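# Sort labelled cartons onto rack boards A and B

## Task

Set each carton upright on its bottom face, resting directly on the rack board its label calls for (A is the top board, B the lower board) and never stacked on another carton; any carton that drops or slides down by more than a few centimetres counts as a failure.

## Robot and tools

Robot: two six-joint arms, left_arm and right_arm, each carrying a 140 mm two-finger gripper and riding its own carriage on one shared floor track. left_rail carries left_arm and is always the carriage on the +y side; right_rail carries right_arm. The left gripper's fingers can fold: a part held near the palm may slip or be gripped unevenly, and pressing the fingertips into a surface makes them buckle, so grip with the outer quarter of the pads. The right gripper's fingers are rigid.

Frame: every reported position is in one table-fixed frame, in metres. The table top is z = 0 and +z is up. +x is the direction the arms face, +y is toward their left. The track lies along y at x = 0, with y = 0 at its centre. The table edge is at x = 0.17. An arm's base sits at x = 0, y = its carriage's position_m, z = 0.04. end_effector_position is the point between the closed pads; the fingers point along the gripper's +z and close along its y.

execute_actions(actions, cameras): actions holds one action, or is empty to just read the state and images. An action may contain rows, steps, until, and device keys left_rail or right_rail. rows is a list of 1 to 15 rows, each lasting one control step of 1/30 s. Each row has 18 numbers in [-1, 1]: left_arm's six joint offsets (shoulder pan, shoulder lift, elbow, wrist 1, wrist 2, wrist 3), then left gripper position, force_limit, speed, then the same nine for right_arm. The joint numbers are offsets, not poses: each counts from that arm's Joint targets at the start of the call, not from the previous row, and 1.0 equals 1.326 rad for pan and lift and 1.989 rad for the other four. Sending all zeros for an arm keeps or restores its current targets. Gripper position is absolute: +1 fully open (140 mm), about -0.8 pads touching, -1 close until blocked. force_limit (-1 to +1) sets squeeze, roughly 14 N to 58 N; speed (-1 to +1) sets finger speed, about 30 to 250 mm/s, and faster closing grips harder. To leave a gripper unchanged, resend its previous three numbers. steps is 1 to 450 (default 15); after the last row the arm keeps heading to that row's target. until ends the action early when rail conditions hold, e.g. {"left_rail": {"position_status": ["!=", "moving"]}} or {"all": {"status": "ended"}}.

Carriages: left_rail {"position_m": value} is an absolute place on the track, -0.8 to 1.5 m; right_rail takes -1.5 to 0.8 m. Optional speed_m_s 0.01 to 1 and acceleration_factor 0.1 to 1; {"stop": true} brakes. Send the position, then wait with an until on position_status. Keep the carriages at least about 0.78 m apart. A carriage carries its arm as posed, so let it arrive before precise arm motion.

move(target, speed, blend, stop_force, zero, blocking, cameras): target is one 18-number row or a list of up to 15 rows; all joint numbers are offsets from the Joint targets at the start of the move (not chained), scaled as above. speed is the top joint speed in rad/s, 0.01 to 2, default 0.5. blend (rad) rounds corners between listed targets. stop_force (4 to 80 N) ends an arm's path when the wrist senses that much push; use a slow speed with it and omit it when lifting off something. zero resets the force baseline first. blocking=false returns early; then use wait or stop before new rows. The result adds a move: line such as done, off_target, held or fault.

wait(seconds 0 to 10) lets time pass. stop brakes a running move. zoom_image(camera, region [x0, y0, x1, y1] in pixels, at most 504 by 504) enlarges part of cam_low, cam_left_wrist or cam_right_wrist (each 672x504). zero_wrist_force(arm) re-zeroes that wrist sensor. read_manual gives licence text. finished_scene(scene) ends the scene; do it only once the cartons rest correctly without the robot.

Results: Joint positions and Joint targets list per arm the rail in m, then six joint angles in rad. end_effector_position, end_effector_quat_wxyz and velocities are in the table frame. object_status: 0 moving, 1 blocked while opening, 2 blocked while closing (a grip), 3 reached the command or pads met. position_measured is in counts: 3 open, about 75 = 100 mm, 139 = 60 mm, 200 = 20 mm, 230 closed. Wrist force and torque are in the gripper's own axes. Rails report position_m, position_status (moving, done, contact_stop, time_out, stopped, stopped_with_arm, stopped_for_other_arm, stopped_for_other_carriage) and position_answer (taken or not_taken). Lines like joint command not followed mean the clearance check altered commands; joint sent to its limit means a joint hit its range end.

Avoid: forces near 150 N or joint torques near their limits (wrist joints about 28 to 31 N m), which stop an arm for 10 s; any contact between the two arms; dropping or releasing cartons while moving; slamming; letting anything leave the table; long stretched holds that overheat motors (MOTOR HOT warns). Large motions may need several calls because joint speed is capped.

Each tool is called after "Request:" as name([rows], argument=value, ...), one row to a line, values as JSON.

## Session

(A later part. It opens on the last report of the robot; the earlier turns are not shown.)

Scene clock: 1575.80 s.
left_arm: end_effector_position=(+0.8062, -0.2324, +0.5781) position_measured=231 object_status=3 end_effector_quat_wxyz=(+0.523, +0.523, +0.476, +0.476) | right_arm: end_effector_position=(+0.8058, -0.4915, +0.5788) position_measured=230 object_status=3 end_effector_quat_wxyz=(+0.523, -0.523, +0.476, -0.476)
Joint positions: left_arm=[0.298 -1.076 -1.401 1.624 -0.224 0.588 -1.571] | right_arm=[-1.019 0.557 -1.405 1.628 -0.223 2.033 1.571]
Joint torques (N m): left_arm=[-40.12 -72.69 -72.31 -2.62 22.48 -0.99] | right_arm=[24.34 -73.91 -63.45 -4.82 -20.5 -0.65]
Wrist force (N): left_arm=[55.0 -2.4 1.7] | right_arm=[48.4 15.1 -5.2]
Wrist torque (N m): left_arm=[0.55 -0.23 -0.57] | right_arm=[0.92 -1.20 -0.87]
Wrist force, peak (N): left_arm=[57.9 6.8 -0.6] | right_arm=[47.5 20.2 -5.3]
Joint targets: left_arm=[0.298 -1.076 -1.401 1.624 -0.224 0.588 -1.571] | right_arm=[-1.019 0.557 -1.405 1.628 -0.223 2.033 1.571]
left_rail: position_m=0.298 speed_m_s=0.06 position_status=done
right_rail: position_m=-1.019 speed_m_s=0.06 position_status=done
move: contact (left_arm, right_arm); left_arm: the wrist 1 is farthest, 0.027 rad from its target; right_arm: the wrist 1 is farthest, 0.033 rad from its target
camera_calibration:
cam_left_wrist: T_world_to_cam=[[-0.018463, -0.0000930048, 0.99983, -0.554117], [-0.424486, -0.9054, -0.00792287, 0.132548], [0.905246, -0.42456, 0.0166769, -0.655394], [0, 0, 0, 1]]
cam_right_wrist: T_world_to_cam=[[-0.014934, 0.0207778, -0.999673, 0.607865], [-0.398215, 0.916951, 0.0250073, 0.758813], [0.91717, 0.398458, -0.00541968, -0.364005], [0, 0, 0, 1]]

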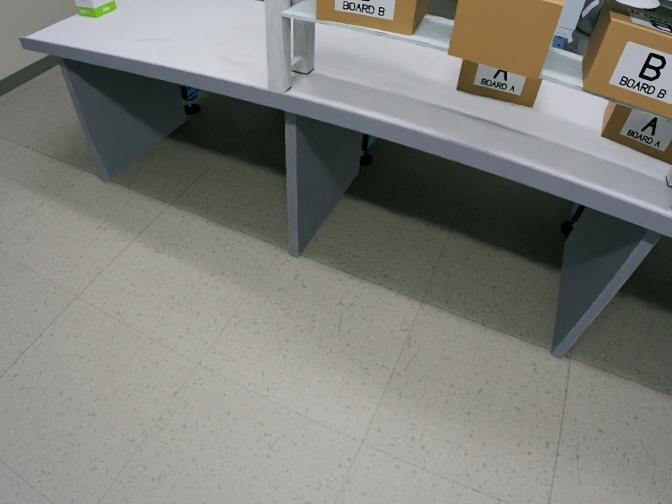

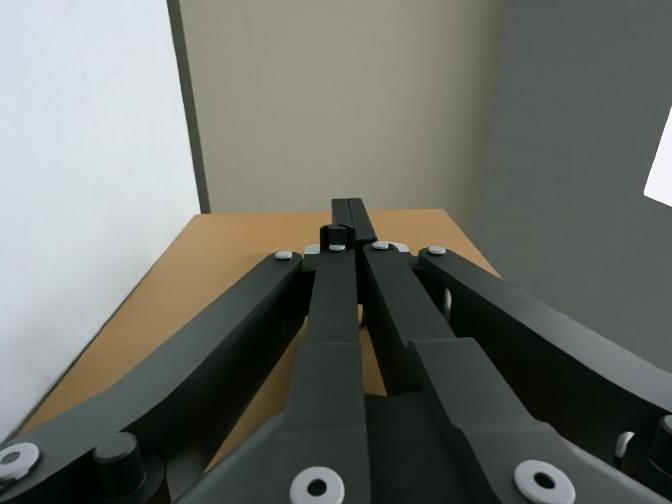

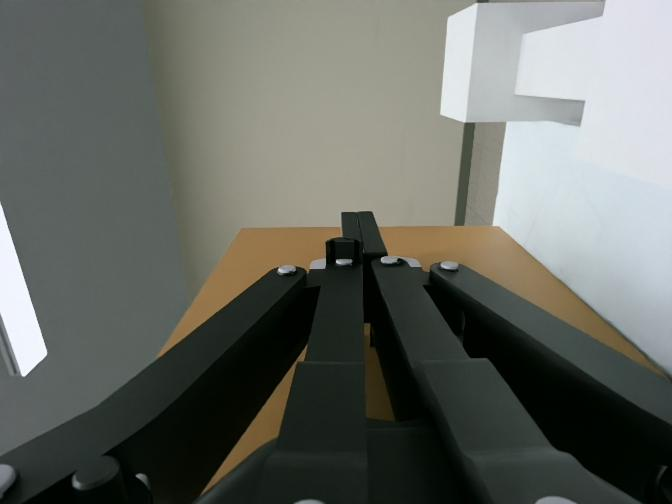

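Request:
move(target=[0,0.0002,0.0004,-0.0005,0,0,-1,-1,-1,0,0.0006,0.0016,-0.0018,0,0,-1,-1,-1], speed=0.02, cameras=[])

Request:
execute_actions([
  {"left_rail":{"position_m":0.3204,"speed_m_s":0.03},"right_rail":{"position_m":-1.0414,"speed_m_s":0.03},"steps":120,"until":{"all":{"status":"ended"}}},
], cameras=["cam_left_wrist","cam_right_wrist"])

Request:
move([
  [0,-0.0066,-0.0156,0.0204,0,0,-1,-1,-1,0,-0.0066,-0.0156,0.0204,0,0,-1,-1,-1],
  [-0.1576,-0.1154,0.0639,0.0134,-0.105,0,-1,-1,-1,0.0997,-0.1154,0.0639,0.0134,0.0664,0,-1,-1,-1],
  [-0.3506,-0.1984,0.1168,0.0159,-0.2337,0,-1,-1,-1,0.2373,-0.1984,0.1168,0.0159,0.1582,0,-1,-1,-1],
], speed=[0.05,0.25,0.3], blend=[0,0.02,0])

Request:
execute_actions([
  {"left_rail":{"position_m":0.654,"speed_m_s":0.35,"acceleration_factor":0.4},"right_rail":{"position_m":-0.666,"speed_m_s":0.35,"acceleration_factor":0.4},"steps":150,"until":{"all":{"status":"ended"}}},
], cameras=[])

Request:
move(target=[-0.065,-0.0057,0.1452,-0.1413,-0.0762,0,-1,-1,-1,0.0093,-0.0027,0.1432,-0.1418,-0.0266,0,-1,-1,-1], speed=0.4)

Scene clock: 1601.27 s.
Wrist force, peak (N): left_arm=[55.5 -1.4 1.3] | right_arm=[50.7 -13.0 -10.9]
left_rail: position_m=0.298 speed_m_s=0.06 position_status=done
right_rail: position_m=-1.019 speed_m_s=0.06 position_status=done
move: done

Scene clock: 1602.50 s.
Wrist force, peak (N): left_arm=[55.6 8.7 2.7] | right_arm=[51.0 -14.8 -11.2]
Tool commands: left_gripper/position=-1.0 left_gripper/force_limit=-1.0 left_gripper/speed=-1.0 right_gripper/position=-1.0 right_gripper/force_limit=-1.0 right_gripper/speed=-1.0
left_rail: position_m=0.320 speed_m_s=0.03 position_status=done
right_rail: position_m=-1.041 speed_m_s=0.03 position_status=done
camera_calibration:
cam_left_wrist: T_world_to_cam=[[-0.0184016, -0.000206581, 0.999831, -0.553501], [-0.4245, -0.905393, -0.00799988, 0.152461], [0.905241, -0.424575, 0.016573, -0.64602], [0, 0, 0, 1]]
cam_right_wrist: T_world_to_cam=[[-0.0152769, 0.0205643, -0.999672, 0.606059], [-0.398252, 0.916937, 0.0249484, 0.779034], [0.917149, 0.398502, -0.00581816, -0.35492], [0, 0, 0, 1]]
Images, in order: cam_left_wrist, cam_right_wrist.

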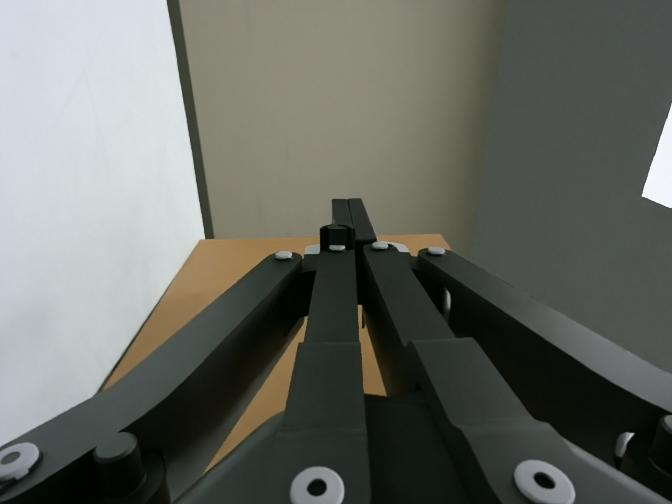

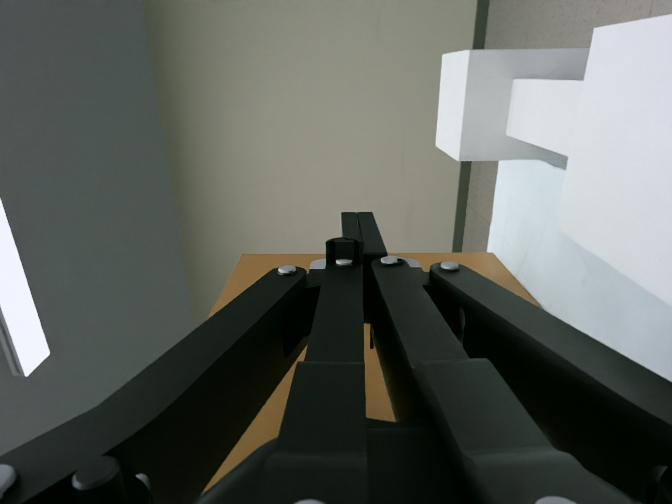

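Scene clock: 1605.53 s.
Wrist force, peak (N): left_arm=[-0.4 -0.3 -2.3] | right_arm=[-5.9 4.4 3.0]
left_rail: position_m=0.320 speed_m_s=0.03 position_status=done
right_rail: position_m=-1.041 speed_m_s=0.03 position_status=done
move: done

Scene clock: 1608.17 s.
Wrist force, peak (N): left_arm=[1.0 -0.1 -0.2] | right_arm=[-5.2 4.5 2.4]
Tool commands: left_gripper/position=-1.0 left_gripper/force_limit=-1.0 left_gripper/speed=-1.0 right_gripper/position=-1.0 right_gripper/force_limit=-1.0 right_gripper/speed=-1.0
left_rail: position_m=0.654 speed_m_s=0.35 position_status=done
right_rail: position_m=-0.666 speed_m_s=0.35 position_status=done

Scene clock: 1609.50 s.
left_arm: end_effector_position=(+0.4893, +0.1885, +0.4491) position_measured=231 object_status=3 end_effector_quat_wxyz=(+0.507, +0.507, +0.493, +0.493) | right_arm: end_effector_position=(+0.4846, -0.1563, +0.4479) position_measured=230 object_status=3 end_effector_quat_wxyz=(+0.538, -0.539, +0.458, -0.459)
Joint positions: left_arm=[0.654 -1.627 -1.671 2.146 -0.474 -0.028 -1.571] | right_arm=[-0.666 0.884 -1.671 2.148 -0.477 2.295 1.571]
Joint torques (N m): left_arm=[-12.63 -55 -32.97 -2.29 -2.55 -0.89] | right_arm=[12.62 -47.74 -28.95 -6.34 -2.84 -0.49]
Wrist force (N): left_arm=[0.0 0.2 0.0] | right_arm=[-4.7 4.6 2.7]
Wrist torque (N m): left_arm=[0.11 0.13 -0.31] | right_arm=[0.39 0.86 -0.35]
Wrist force, peak (N): left_arm=[1.3 -2.2 -0.8] | right_arm=[-4.2 6.8 2.1]
Joint targets: left_arm=[0.654 -1.627 -1.671 2.146 -0.474 -0.028 -1.571] | right_arm=[-0.666 0.884 -1.671 2.149 -0.477 2.295 1.571]
left_rail: position_m=0.654 speed_m_s=0.35 position_status=done
right_rail: position_m=-0.666 speed_m_s=0.35 position_status=done
move: done
camera_calibration:
cam_left_wrist: T_world_to_cam=[[-0.0182505, -0.00232344, 0.999831, -0.430707], [-0.364546, -0.931144, -0.00881808, 0.353998], [0.931006, -0.364645, 0.0161468, -0.211235], [0, 0, 0, 1]]
cam_right_wrist: T_world_to_cam=[[-0.0165149, 0.0194192, -0.999675, 0.465739], [-0.4571, 0.889069, 0.024822, 0.351146], [0.889262, 0.457361, -0.00580641, -0.180717], [0, 0, 0, 1]]

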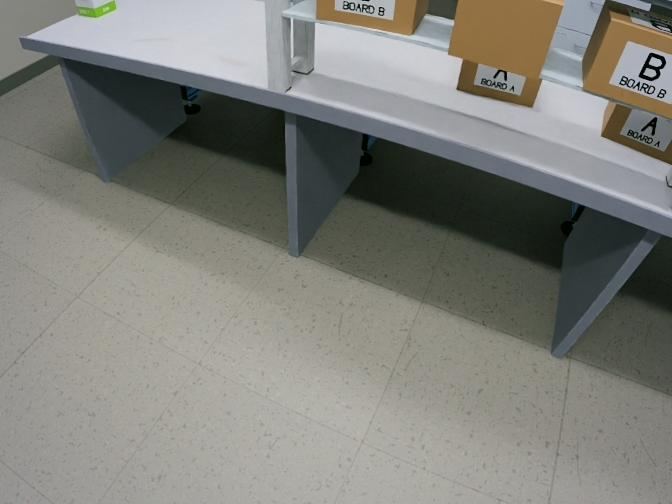

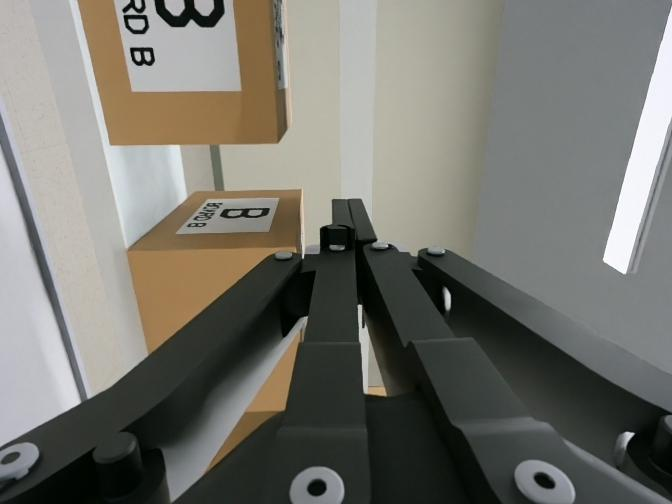

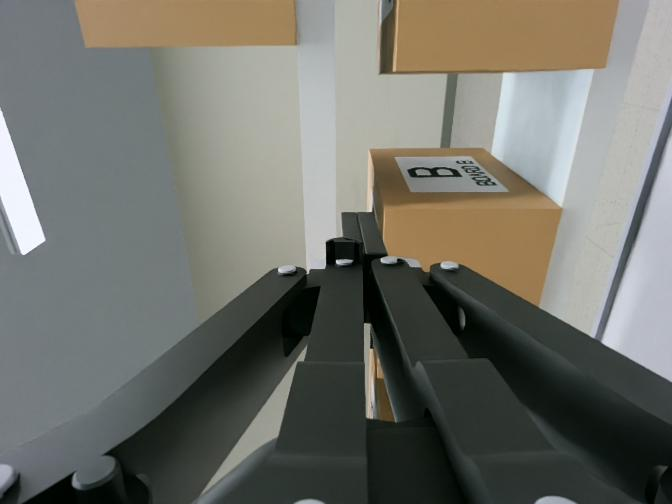

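Request:
move([
  [0,0.2706,0.1028,-0.2837,0,0,-1,-1,-1,0,0.2706,0.1013,-0.2822,0,0,-1,-1,-1],
  [0,0.4409,0.1129,-0.4073,0,0,-1,-1,-1,0,0.4409,0.1114,-0.4058,0,0,-1,-1,-1],
], speed=0.25, stop_force=20, cameras=["cam_left_wrist","cam_right_wrist"])

Scene clock: 1619.13 s.
left_arm: end_effector_position=(+0.4892, +0.1885, +0.0949) position_measured=231 object_status=3 end_effector_quat_wxyz=(+0.507, +0.507, +0.493, +0.493) | right_arm: end_effector_position=(+0.4852, -0.1556, +0.0951) position_measured=230 object_status=3 end_effector_quat_wxyz=(+0.538, -0.538, +0.458, -0.459)
Joint positions: left_arm=[0.654 -1.627 -1.087 2.371 -1.284 -0.028 -1.571] | right_arm=[-0.666 0.884 -1.087 2.37 -1.284 2.295 1.571]
Joint torques (N m): left_arm=[-12.6 -38.98 -2.71 -2.5 -1.29 -0.7] | right_arm=[6.71 -49.83 -6.38 -6.27 -2.18 -0.67]
Wrist force (N): left_arm=[0.3 -0.2 -0.1] | right_arm=[-4.4 4.1 2.8]
Wrist torque (N m): left_arm=[0.03 0.08 -0.29] | right_arm=[0.26 0.82 -0.31]
Wrist force, peak (N): left_arm=[0.6 1.8 0.0] | right_arm=[-4.4 5.6 2.8]
Joint targets: left_arm=[0.654 -1.627 -1.087 2.371 -1.284 -0.028 -1.571] | right_arm=[-0.666 0.884 -1.087 2.370 -1.284 2.295 1.571]
left_rail: position_m=0.654 speed_m_s=0.35 position_status=done
right_rail: position_m=-0.666 speed_m_s=0.35 position_status=done
move: done
camera_calibration:
cam_left_wrist: T_world_to_cam=[[-0.0182001, -0.00142831, 0.999833, -0.0767139], [-0.364512, -0.931165, -0.00796546, 0.350775], [0.931021, -0.364596, 0.0164266, -0.205536], [0, 0, 0, 1]]
cam_right_wrist: T_world_to_cam=[[-0.0159459, 0.0201133, -0.999671, 0.112975], [-0.457149, 0.889034, 0.0251793, 0.359474], [0.889247, 0.4574, -0.00498165, -0.183744], [0, 0, 0, 1]]
Images, in order: cam_left_wrist, cam_right_wrist.

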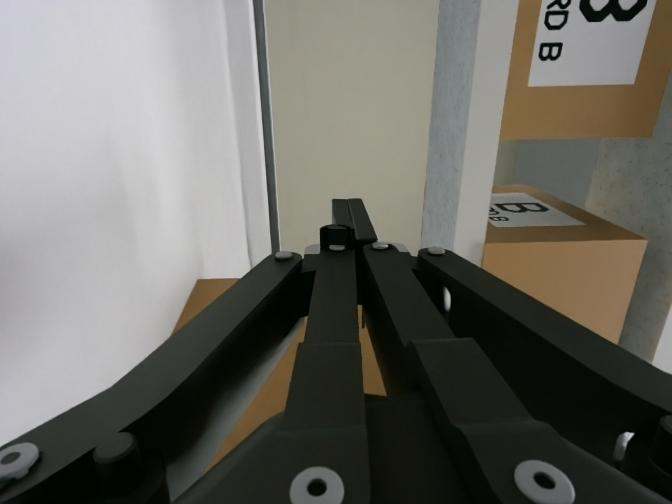

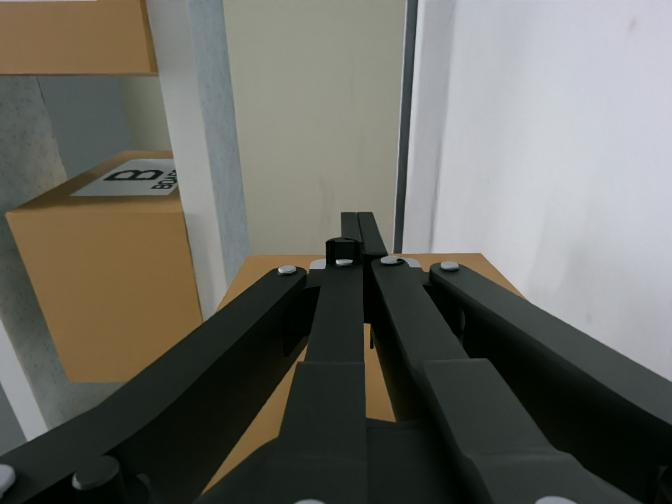

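Request:
execute_actions([
  {"left_rail":{"position_m":0.64,"speed_m_s":0.05},"right_rail":{"position_m":-0.68,"speed_m_s":0.05},"steps":60,"until":{"all":{"status":"ended"}}},
], cameras=["cam_left_wrist","cam_right_wrist"])

Scene clock: 1624.20 s.
left_arm: end_effector_position=(+0.4892, +0.1745, +0.0949) position_measured=231 object_status=3 end_effector_quat_wxyz=(+0.507, +0.507, +0.493, +0.493) | right_arm: end_effector_position=(+0.4852, -0.1695, +0.0951) position_measured=230 object_status=3 end_effector_quat_wxyz=(+0.538, -0.538, +0.458, -0.459)
Joint positions: left_arm=[0.64 -1.627 -1.087 2.371 -1.284 -0.028 -1.571] | right_arm=[-0.68 0.884 -1.087 2.37 -1.284 2.295 1.571]
Joint torques (N m): left_arm=[-10.8 -38.92 -6.7 -1.19 -0.69 -0.74] | right_arm=[2.69 -52.46 -12.67 -4.44 -1.44 -0.64]
Wrist force (N): left_arm=[0.0 0.2 -0.3] | right_arm=[-4.8 4.3 2.7]
Wrist torque (N m): left_arm=[0.09 0.14 -0.29] | right_arm=[0.32 0.89 -0.31]
Wrist force, peak (N): left_arm=[1.2 0.1 0.0] | right_arm=[-5.3 4.2 3.0]
Joint targets: left_arm=[0.640 -1.627 -1.087 2.371 -1.284 -0.028 -1.571] | right_arm=[-0.680 0.884 -1.087 2.370 -1.284 2.295 1.571]
Tool commands: left_gripper/position=-1.0 left_gripper/force_limit=-1.0 left_gripper/speed=-1.0 right_gripper/position=-1.0 right_gripper/force_limit=-1.0 right_gripper/speed=-1.0
left_rail: position_m=0.640 speed_m_s=0.05 position_status=done
right_rail: position_m=-0.680 speed_m_s=0.05 position_status=done
camera_calibration:
cam_left_wrist: T_world_to_cam=[[-0.0182003, -0.0014322, 0.999833, -0.0767314], [-0.364512, -0.931165, -0.00796917, 0.337751], [0.931021, -0.364596, 0.0164254, -0.210635], [0, 0, 0, 1]]
cam_right_wrist: T_world_to_cam=[[-0.0159503, 0.0201077, -0.999671, 0.113253], [-0.457149, 0.889034, 0.0251764, 0.371901], [0.889247, 0.4574, -0.00498813, -0.177349], [0, 0, 0, 1]]
Images, in order: cam_left_wrist, cam_right_wrist.

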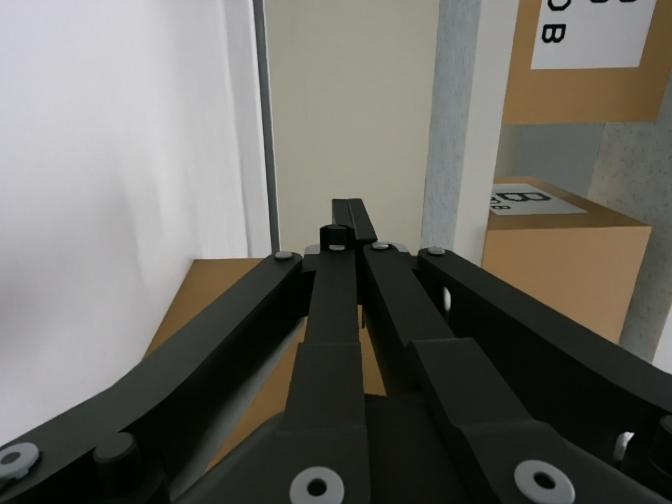

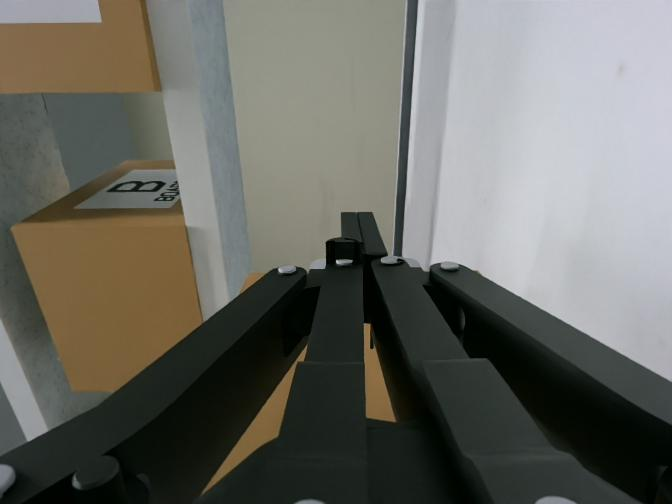

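Request:
move(target=[0.0035,0.0212,-0.0378,0.0237,0.0024,0,-1,-1,-1,0.0396,0.0212,-0.0378,0.0237,0.0264,0,-1,-1,-1], speed=0.02, stop_force=6, cameras=["cam_left_wrist","cam_right_wrist"])

Scene clock: 1634.60 s.
left_arm: end_effector_position=(+0.4892, +0.1414, +0.0948) position_measured=231 object_status=3 end_effector_quat_wxyz=(+0.507, +0.507, +0.493, +0.493) | right_arm: end_effector_position=(+0.4855, -0.1360, +0.0951) position_measured=230 object_status=3 end_effector_quat_wxyz=(+0.538, -0.538, +0.458, -0.459)
Joint positions: left_arm=[0.64 -1.623 -1.063 2.309 -1.245 -0.024 -1.571] | right_arm=[-0.68 0.928 -1.063 2.307 -1.244 2.339 1.571]
Joint torques (N m): left_arm=[-14.52 -83.89 -7.51 -1.31 3.54 -0.77] | right_arm=[-13.04 -74.32 -9.11 -6.04 -4.2 -0.75]
Wrist force (N): left_arm=[2.7 0.2 -2.4] | right_arm=[-1.0 3.9 3.0]
Wrist torque (N m): left_arm=[0.08 0.17 -0.29] | right_arm=[0.44 0.83 -0.34]
Wrist force, peak (N): left_arm=[8.2 1.4 -2.3] | right_arm=[-5.1 4.3 2.8]
Joint targets: left_arm=[0.640 -1.623 -1.063 2.309 -1.245 -0.024 -1.571] | right_arm=[-0.680 0.928 -1.063 2.307 -1.244 2.339 1.571]
left_rail: position_m=0.640 speed_m_s=0.05 position_status=done
right_rail: position_m=-0.680 speed_m_s=0.05 position_status=done
move: contact (left_arm, right_arm); left_arm: the elbow is farthest, 0.013 rad from its target; right_arm: the elbow is farthest, 0.012 rad from its target
camera_calibration:
cam_left_wrist: T_world_to_cam=[[-0.0182064, -0.00153355, 0.999833, -0.0766866], [-0.364546, -0.93115, -0.0080664, 0.306983], [0.931007, -0.364632, 0.0163939, -0.222676], [0, 0, 0, 1]]
cam_right_wrist: T_world_to_cam=[[-0.0160037, 0.0200657, -0.999671, 0.112532], [-0.457137, 0.88904, 0.0251634, 0.342217], [0.889252, 0.457389, -0.00505515, -0.192926], [0, 0, 0, 1]]
Images, in order: cam_left_wrist, cam_right_wrist.

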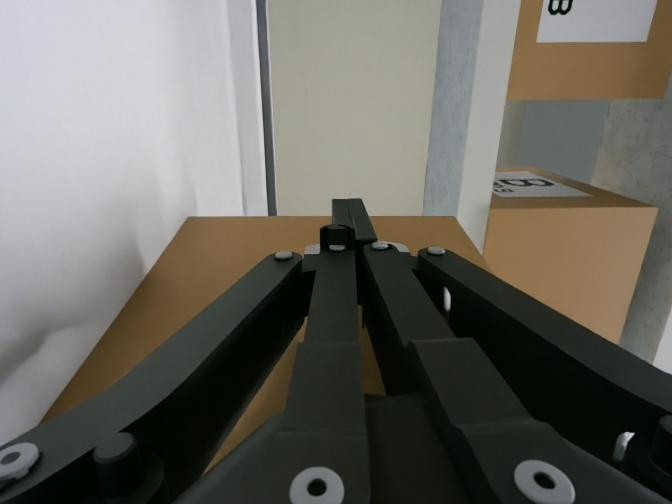

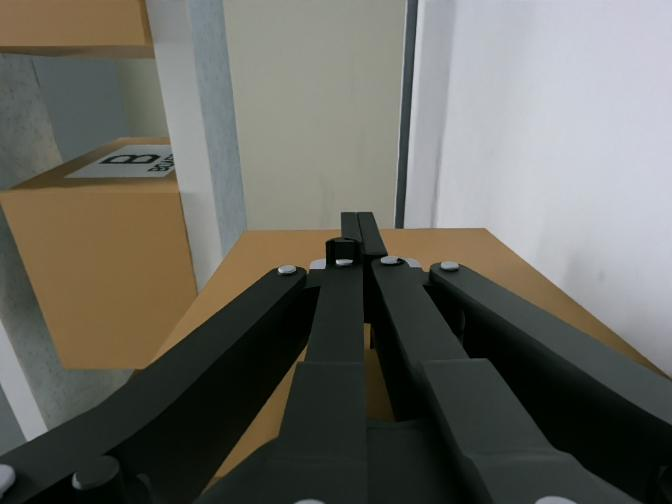

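Request:
move(target=[0.0004,0.0024,-0.0043,0.0027,0.0003,0,-1,-1,-1,0.0046,0.0024,-0.0043,0.0027,0.003,0,-1,-1,-1], speed=0.02, cameras=[])

Scene clock: 1640.07 s.
left_arm: end_effector_position=(+0.4893, +0.1372, +0.0948) position_measured=231 object_status=3 end_effector_quat_wxyz=(+0.507, +0.507, +0.493, +0.493) | right_arm: end_effector_position=(+0.4852, -0.1317, +0.0951) position_measured=230 object_status=3 end_effector_quat_wxyz=(+0.538, -0.538, +0.458, -0.459)
Joint positions: left_arm=[0.64 -1.623 -1.06 2.301 -1.24 -0.024 -1.571] | right_arm=[-0.68 0.934 -1.06 2.299 -1.239 2.345 1.571]
Joint torques (N m): left_arm=[-11.07 -46.39 -54.72 -0.33 20.95 -0.87] | right_arm=[26.64 -48.73 -45.53 -1.15 -4.92 -0.65]
Wrist force (N): left_arm=[40.3 5.0 6.0] | right_arm=[43.5 -5.6 -14.1]
Wrist torque (N m): left_arm=[-0.09 1.68 -0.35] | right_arm=[-0.01 -1.31 -0.47]
Wrist force, peak (N): left_arm=[40.3 5.0 6.0] | right_arm=[43.5 -5.6 -14.1]
Joint targets: left_arm=[0.640 -1.623 -1.060 2.300 -1.240 -0.023 -1.571] | right_arm=[-0.680 0.934 -1.060 2.298 -1.239 2.345 1.571]
left_rail: position_m=0.640 speed_m_s=0.05 position_status=done
right_rail: position_m=-0.680 speed_m_s=0.05 position_status=done
move: done

Request:
execute_actions([
  {"left_rail":{"position_m":0.6387,"speed_m_s":0.02},"right_rail":{"position_m":-0.6787,"speed_m_s":0.02},"steps":30,"until":{"all":{"status":"ended"}}},
], cameras=[])

Request:
move(target=[0,-0.0233,0,0.0156,0,0,-1,-1,-1,0,-0.0233,0,0.0156,0,0,-1,-1,-1], speed=0.03, cameras=["cam_left_wrist","cam_right_wrist"])

Scene clock: 1660.13 s.
Wrist force, peak (N): left_arm=[64.2 7.8 9.6] | right_arm=[63.1 -12.1 -22.9]
Tool commands: left_gripper/position=-1.0 left_gripper/force_limit=-1.0 left_gripper/speed=-1.0 right_gripper/position=-1.0 right_gripper/force_limit=-1.0 right_gripper/speed=-1.0
left_rail: position_m=0.639 speed_m_s=0.02 position_status=done
right_rail: position_m=-0.679 speed_m_s=0.02 position_status=done

Scene clock: 1661.50 s.
left_arm: end_effector_position=(+0.4892, +0.1356, +0.1098) position_measured=231 object_status=3 end_effector_quat_wxyz=(+0.507, +0.507, +0.493, +0.493) | right_arm: end_effector_position=(+0.4852, -0.1300, +0.1100) position_measured=230 object_status=3 end_effector_quat_wxyz=(+0.538, -0.538, +0.458, -0.459)
Joint positions: left_arm=[0.639 -1.623 -1.091 2.3 -1.209 -0.023 -1.571] | right_arm=[-0.679 0.934 -1.091 2.298 -1.208 2.345 1.571]
Joint torques (N m): left_arm=[-40.04 -93.11 -55.62 -2.58 23.53 -0.75] | right_arm=[27.44 -92.21 -64.42 -6.69 -11.74 -0.55]
Wrist force (N): left_arm=[60.9 -6.6 16.1] | right_arm=[53.4 18.3 -22.7]
Wrist torque (N m): left_arm=[0.14 2.68 -0.20] | right_arm=[0.80 -1.84 -1.01]
Wrist force, peak (N): left_arm=[64.4 8.1 9.6] | right_arm=[63.3 -12.0 -22.3]
Joint targets: left_arm=[0.639 -1.623 -1.091 2.300 -1.209 -0.023 -1.571] | right_arm=[-0.679 0.934 -1.091 2.298 -1.208 2.345 1.571]
left_rail: position_m=0.639 speed_m_s=0.02 position_status=done
right_rail: position_m=-0.679 speed_m_s=0.02 position_status=done
move: done
camera_calibration:
cam_left_wrist: T_world_to_cam=[[-0.018213, -0.00165483, 0.999833, -0.0916232], [-0.364624, -0.931119, -0.0081831, 0.301725], [0.930977, -0.364712, 0.0163551, -0.225026], [0, 0, 0, 1]]
cam_right_wrist: T_world_to_cam=[[-0.0160825, 0.0199639, -0.999671, 0.127379], [-0.457231, 0.888993, 0.0251094, 0.336454], [0.889202, 0.457485, -0.00516915, -0.195266], [0, 0, 0, 1]]
Images, in order: cam_left_wrist, cam_right_wrist.

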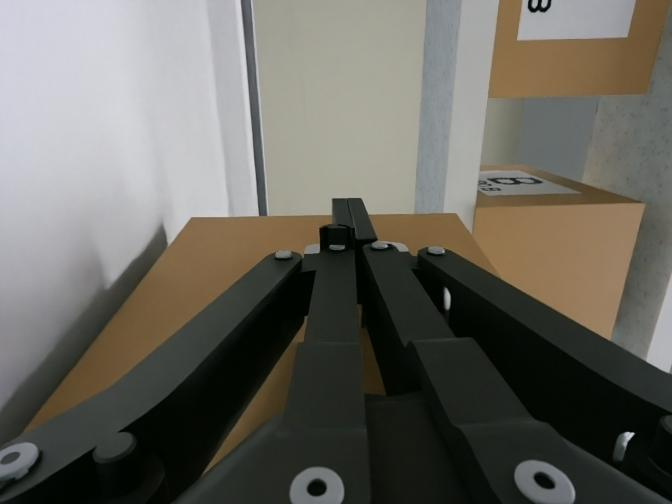

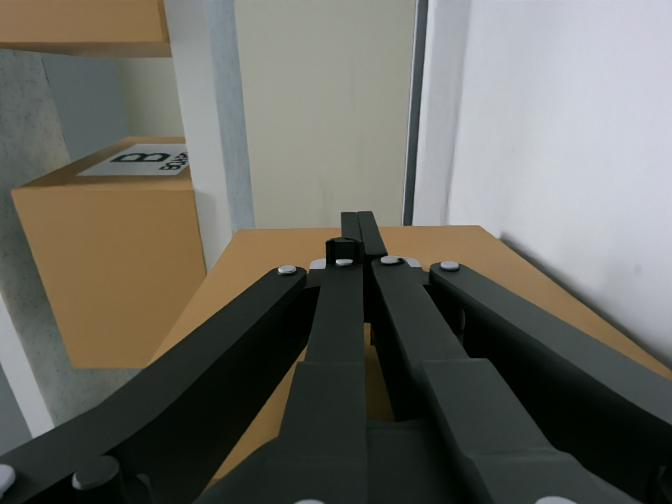

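Request:
execute_actions([
  {"left_rail":{"position_m":0.6392,"speed_m_s":0.02},"steps":30,"until":{"all":{"status":"ended"}}},
], cameras=[])

Request:
move([
  [0,-0.062,-0.0023,0.0436,0,0,-1,-1,-1,0,-0.062,-0.0023,0.0436,0,0,-1,-1,-1],
  [0,-0.1336,-0.0095,0.0985,0,0,-1,-1,-1,0,-0.1336,-0.0095,0.0985,0,0,-1,-1,-1],
  [0,-0.1992,-0.0212,0.154,0,0,-1,-1,-1,0,-0.1992,-0.0212,0.154,0,0,-1,-1,-1],
  [0,-0.2584,-0.0372,0.2095,0,0,-1,-1,-1,0,-0.2584,-0.0372,0.2095,0,0,-1,-1,-1],
  [0,-0.3099,-0.0573,0.2638,0,0,-1,-1,-1,0,-0.3099,-0.0573,0.2638,0,0,-1,-1,-1],
], speed=0.13, blend=0.01, cameras=["cam_left_wrist","cam_right_wrist"])

Scene clock: 1670.97 s.
Wrist force, peak (N): left_arm=[61.2 -7.4 16.7] | right_arm=[53.6 20.0 -22.4]
Tool commands: left_gripper/position=-1.0 left_gripper/force_limit=-1.0 left_gripper/speed=-1.0 right_gripper/position=-1.0 right_gripper/force_limit=-1.0 right_gripper/speed=-1.0
left_rail: position_m=0.639 speed_m_s=0.02 position_status=done
right_rail: position_m=-0.679 speed_m_s=0.02 position_status=done

Scene clock: 1675.43 s.
left_arm: end_effector_position=(+0.4892, +0.1362, +0.3507) position_measured=231 object_status=3 end_effector_quat_wxyz=(+0.507, +0.507, +0.493, +0.493) | right_arm: end_effector_position=(+0.4850, -0.1303, +0.3515) position_measured=230 object_status=3 end_effector_quat_wxyz=(+0.538, -0.538, +0.458, -0.459)
Joint positions: left_arm=[0.639 -1.623 -1.502 2.186 -0.685 -0.023 -1.571] | right_arm=[-0.679 0.934 -1.501 2.184 -0.683 2.345 1.571]
Joint torques (N m): left_arm=[-41.83 -63.99 -80.9 -2.44 23.43 -1.02] | right_arm=[25.66 -59.7 -73.63 -6.57 -20.9 -0.57]
Wrist force (N): left_arm=[57.3 -6.6 15.3] | right_arm=[50.1 18.4 -21.5]
Wrist torque (N m): left_arm=[0.18 2.46 -0.21] | right_arm=[0.86 -1.71 -0.95]
Wrist force, peak (N): left_arm=[67.1 -6.7 17.9] | right_arm=[59.8 19.9 -24.9]
Joint targets: left_arm=[0.639 -1.623 -1.502 2.186 -0.684 -0.023 -1.571] | right_arm=[-0.679 0.934 -1.502 2.184 -0.683 2.345 1.571]
left_rail: position_m=0.639 speed_m_s=0.02 position_status=done
right_rail: position_m=-0.679 speed_m_s=0.02 position_status=done
move: done
camera_calibration:
cam_left_wrist: T_world_to_cam=[[-0.0182029, -0.00146097, 0.999833, -0.332573], [-0.364623, -0.931121, -0.00799889, 0.304154], [0.930977, -0.364708, 0.0164164, -0.228783], [0, 0, 0, 1]]
cam_right_wrist: T_world_to_cam=[[-0.0159663, 0.0201211, -0.99967, 0.368709], [-0.457234, 0.88899, 0.0251961, 0.330518], [0.889203, 0.457485, -0.0049938, -0.193859], [0, 0, 0, 1]]
Images, in order: cam_left_wrist, cam_right_wrist.

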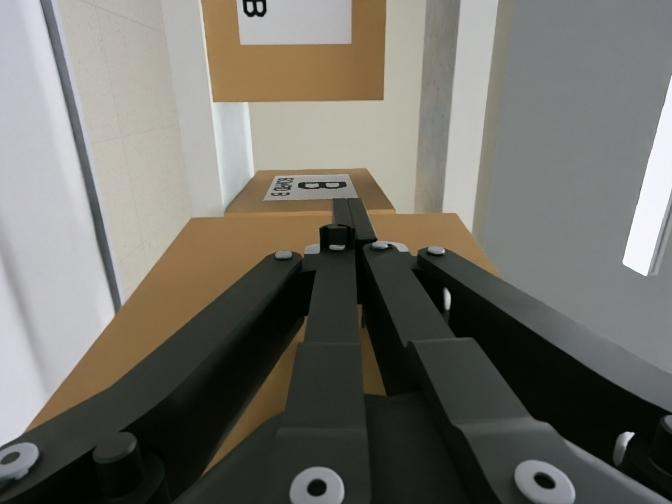

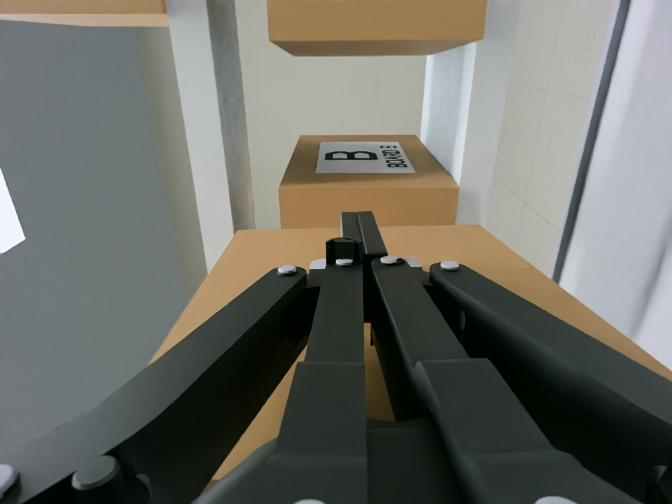

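Request:
move([
  [0,-0.0436,-0.0237,0.0529,0,0,-1,-1,-1,0,-0.0436,-0.0237,0.0529,0,0,-1,-1,-1],
  [0,-0.0795,-0.0509,0.1041,0,0,-1,-1,-1,0,-0.0795,-0.0509,0.1041,0,0,-1,-1,-1],
  [0,-0.1083,-0.0814,0.1537,0,0,-1,-1,-1,0,-0.1083,-0.0814,0.1537,0,0,-1,-1,-1],
  [0,-0.1303,-0.1147,0.2017,0,0,-1,-1,-1,0,-0.1303,-0.1147,0.2017,0,0,-1,-1,-1],
  [0,-0.1457,-0.151,0.2483,0,0,-1,-1,-1,0,-0.1457,-0.151,0.2483,0,0,-1,-1,-1],
], speed=0.13, blend=0.01)

Request:
move([
  [0.0698,0.0201,-0.0118,-0.0016,0.0465,0,-1,-1,-1,-0.0545,0.0201,-0.0118,-0.0016,-0.0364,0,-1,-1,-1],
  [0.1367,0.0443,-0.0265,-0.003,0.0912,0,-1,-1,-1,-0.1041,0.0443,-0.0265,-0.003,-0.0694,0,-1,-1,-1],
  [0.2005,0.0723,-0.0442,-0.004,0.1336,0,-1,-1,-1,-0.149,0.0723,-0.0442,-0.004,-0.0993,0,-1,-1,-1],
  [0.2604,0.1036,-0.0649,-0.0042,0.1736,0,-1,-1,-1,-0.1894,0.1036,-0.0649,-0.0042,-0.1262,0,-1,-1,-1],
  [0.3163,0.1374,-0.0883,-0.0033,0.2109,0,-1,-1,-1,-0.2255,0.1374,-0.0883,-0.0033,-0.1503,0,-1,-1,-1],
  [0.3681,0.1736,-0.1147,-0.0011,0.2454,0,-1,-1,-1,-0.2578,0.1736,-0.1147,-0.0011,-0.1719,0,-1,-1,-1],
  [0.4159,0.2118,-0.1439,0.0027,0.2773,0,-1,-1,-1,-0.287,0.2118,-0.1439,0.0027,-0.1913,0,-1,-1,-1],
], speed=0.1, blend=0.01)

Scene clock: 1716.53 s.
Wrist force, peak (N): left_arm=[71.9 -6.8 19.4] | right_arm=[64.9 20.3 -27.2]
left_rail: position_m=0.639 speed_m_s=0.02 position_status=done
right_rail: position_m=-0.679 speed_m_s=0.02 position_status=done
move: done

Scene clock: 1722.50 s.
left_arm: end_effector_position=(+0.8080, +0.1361, +0.6007) position_measured=231 object_status=3 end_effector_quat_wxyz=(+0.507, +0.507, +0.493, +0.493) | right_arm: end_effector_position=(+0.8039, -0.1306, +0.6015) position_measured=230 object_status=3 end_effector_quat_wxyz=(+0.538, -0.538, +0.458, -0.459)
Joint positions: left_arm=[0.639 -1.071 -1.414 1.6 -0.185 0.528 -1.571] | right_arm=[-0.679 0.554 -1.414 1.598 -0.184 1.965 1.571]
Joint torques (N m): left_arm=[-46.51 -30.38 -76.06 -2.9 32.05 -0.72] | right_arm=[19.41 -49.98 -71.44 -6.16 -24.35 -0.19]
Wrist force (N): left_arm=[58.8 -7.2 15.7] | right_arm=[52.3 18.5 -21.3]
Wrist torque (N m): left_arm=[0.21 2.55 -0.20] | right_arm=[0.79 -1.93 -1.06]
Wrist force, peak (N): left_arm=[67.0 -7.4 18.4] | right_arm=[59.7 19.9 -25.1]
Joint targets: left_arm=[0.639 -1.071 -1.414 1.600 -0.185 0.528 -1.571] | right_arm=[-0.679 0.554 -1.414 1.598 -0.184 1.964 1.571]
left_rail: position_m=0.639 speed_m_s=0.02 position_status=done
right_rail: position_m=-0.679 speed_m_s=0.02 position_status=done
move: done
camera_calibration:
cam_left_wrist: T_world_to_cam=[[-0.0181305, -0.00177123, 0.999834, -0.576691], [-0.364724, -0.931079, -0.00826315, 0.422503], [0.930939, -0.364813, 0.0162349, -0.529544], [0, 0, 0, 1]]
cam_right_wrist: T_world_to_cam=[[-0.0161367, 0.0198392, -0.999673, 0.623884], [-0.457211, 0.889006, 0.0250232, 0.470366], [0.889212, 0.457465, -0.00527491, -0.475848], [0, 0, 0, 1]]

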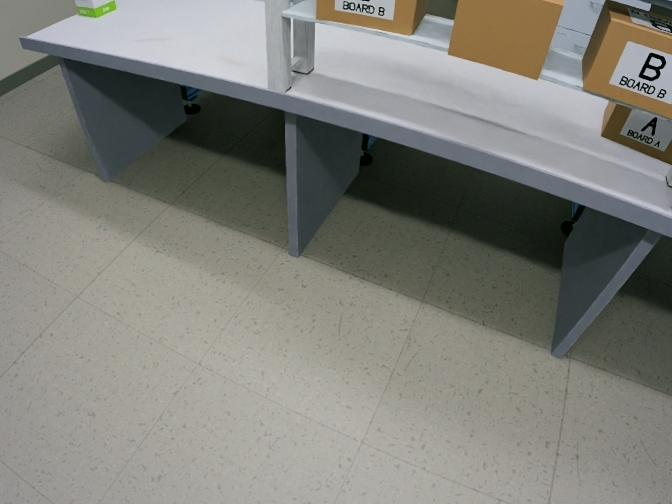

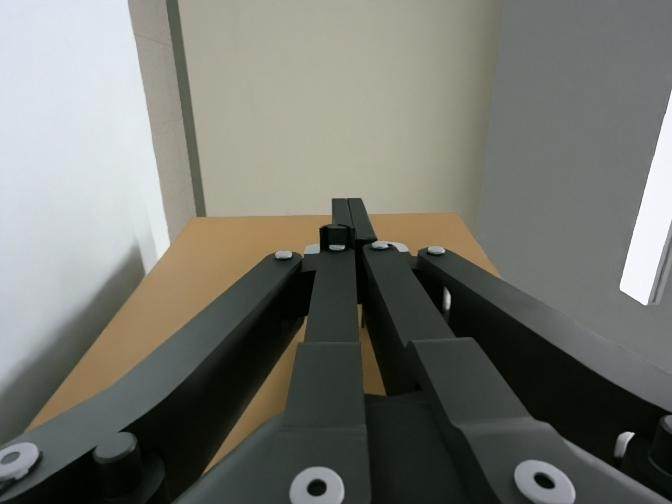

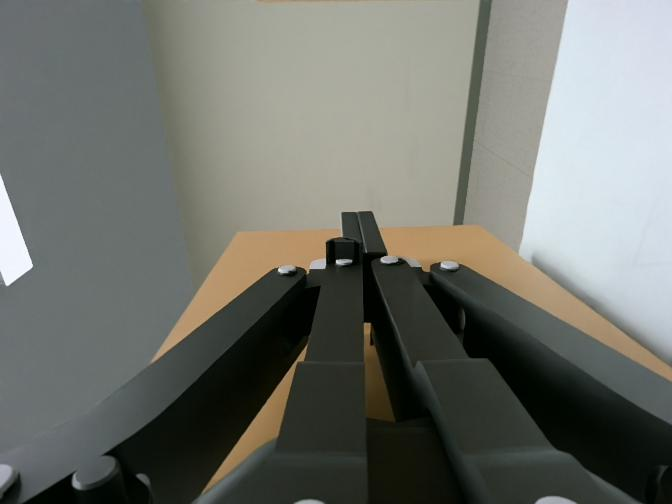

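Request:
move(target=[0,0.0107,0.0276,-0.0347,0,0,-1,-1,-1,0,0.0107,0.0276,-0.0347,0,0,-1,-1,-1], speed=0.02, stop_force=8)

Scene clock: 1732.33 s.
left_arm: end_effector_position=(+0.8083, +0.1358, +0.5781) position_measured=231 object_status=3 end_effector_quat_wxyz=(+0.507, +0.507, +0.493, +0.493) | right_arm: end_effector_position=(+0.8043, -0.1304, +0.5797) position_measured=230 object_status=3 end_effector_quat_wxyz=(+0.538, -0.538, +0.458, -0.459)
Joint positions: left_arm=[0.639 -1.071 -1.406 1.631 -0.224 0.528 -1.571] | right_arm=[-0.679 0.554 -1.406 1.628 -0.222 1.964 1.571]
Joint torques (N m): left_arm=[-55.81 -68.53 -73.49 -2.92 30.67 -0.92] | right_arm=[24.03 -65.56 -64.32 -5.05 -23.16 -0.44]
Wrist force (N): left_arm=[64.6 -1.8 15.7] | right_arm=[54.2 10.9 -23.3]
Wrist torque (N m): left_arm=[0.08 2.79 -0.27] | right_arm=[0.50 -2.03 -0.86]
Wrist force, peak (N): left_arm=[67.4 6.7 15.9] | right_arm=[55.3 19.2 -22.9]
Joint targets: left_arm=[0.639 -1.071 -1.406 1.631 -0.224 0.528 -1.571] | right_arm=[-0.679 0.554 -1.406 1.628 -0.222 1.964 1.571]
left_rail: position_m=0.639 speed_m_s=0.02 position_status=done
right_rail: position_m=-0.679 speed_m_s=0.02 position_status=done
move: contact (left_arm, right_arm); left_arm: the wrist 1 is farthest, 0.030 rad from its target; right_arm: the wrist 1 is farthest, 0.031 rad from its target
camera_calibration:
cam_left_wrist: T_world_to_cam=[[-0.0181838, -0.00167424, 0.999833, -0.554119], [-0.364673, -0.9311, -0.00819138, 0.422124], [0.930958, -0.364761, 0.0163204, -0.529607], [0, 0, 0, 1]]
cam_right_wrist: T_world_to_cam=[[-0.0160152, 0.0199143, -0.999673, 0.601948], [-0.457181, 0.889021, 0.0250343, 0.470941], [0.88923, 0.457432, -0.00513343, -0.476525], [0, 0, 0, 1]]

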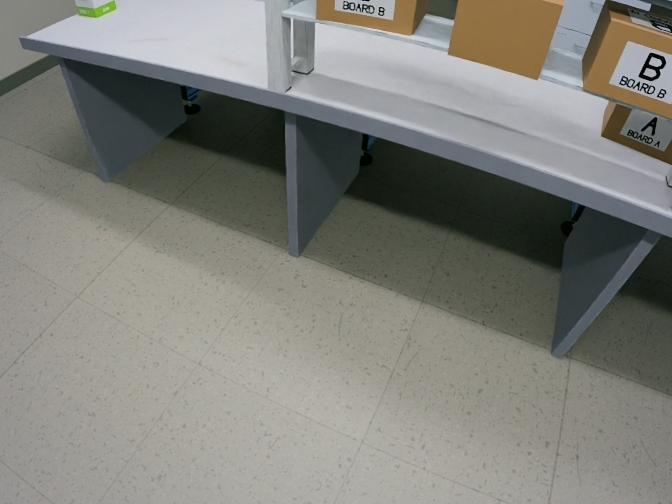

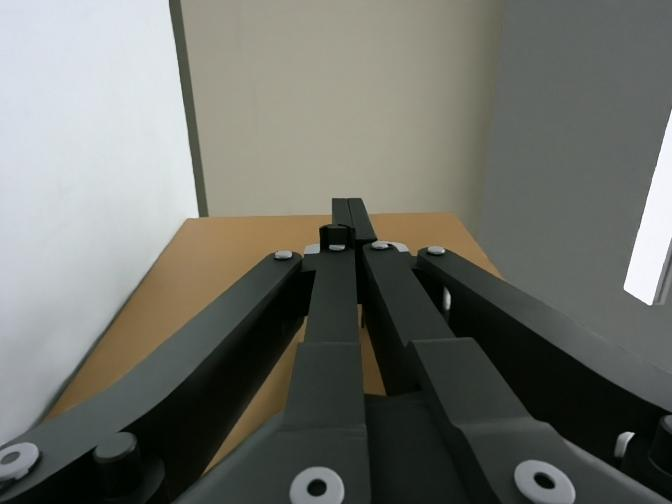

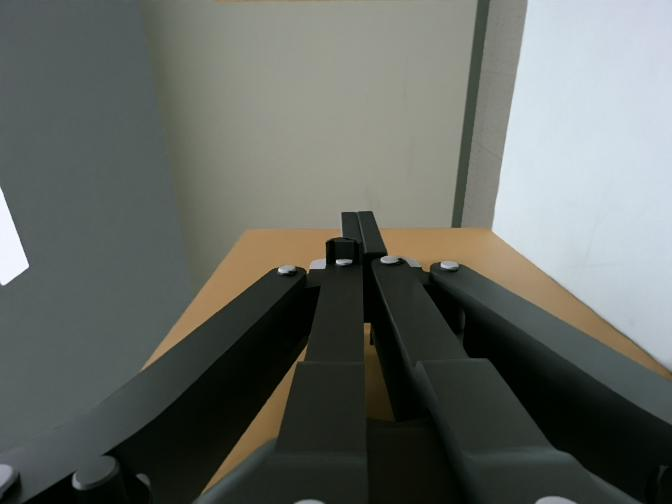

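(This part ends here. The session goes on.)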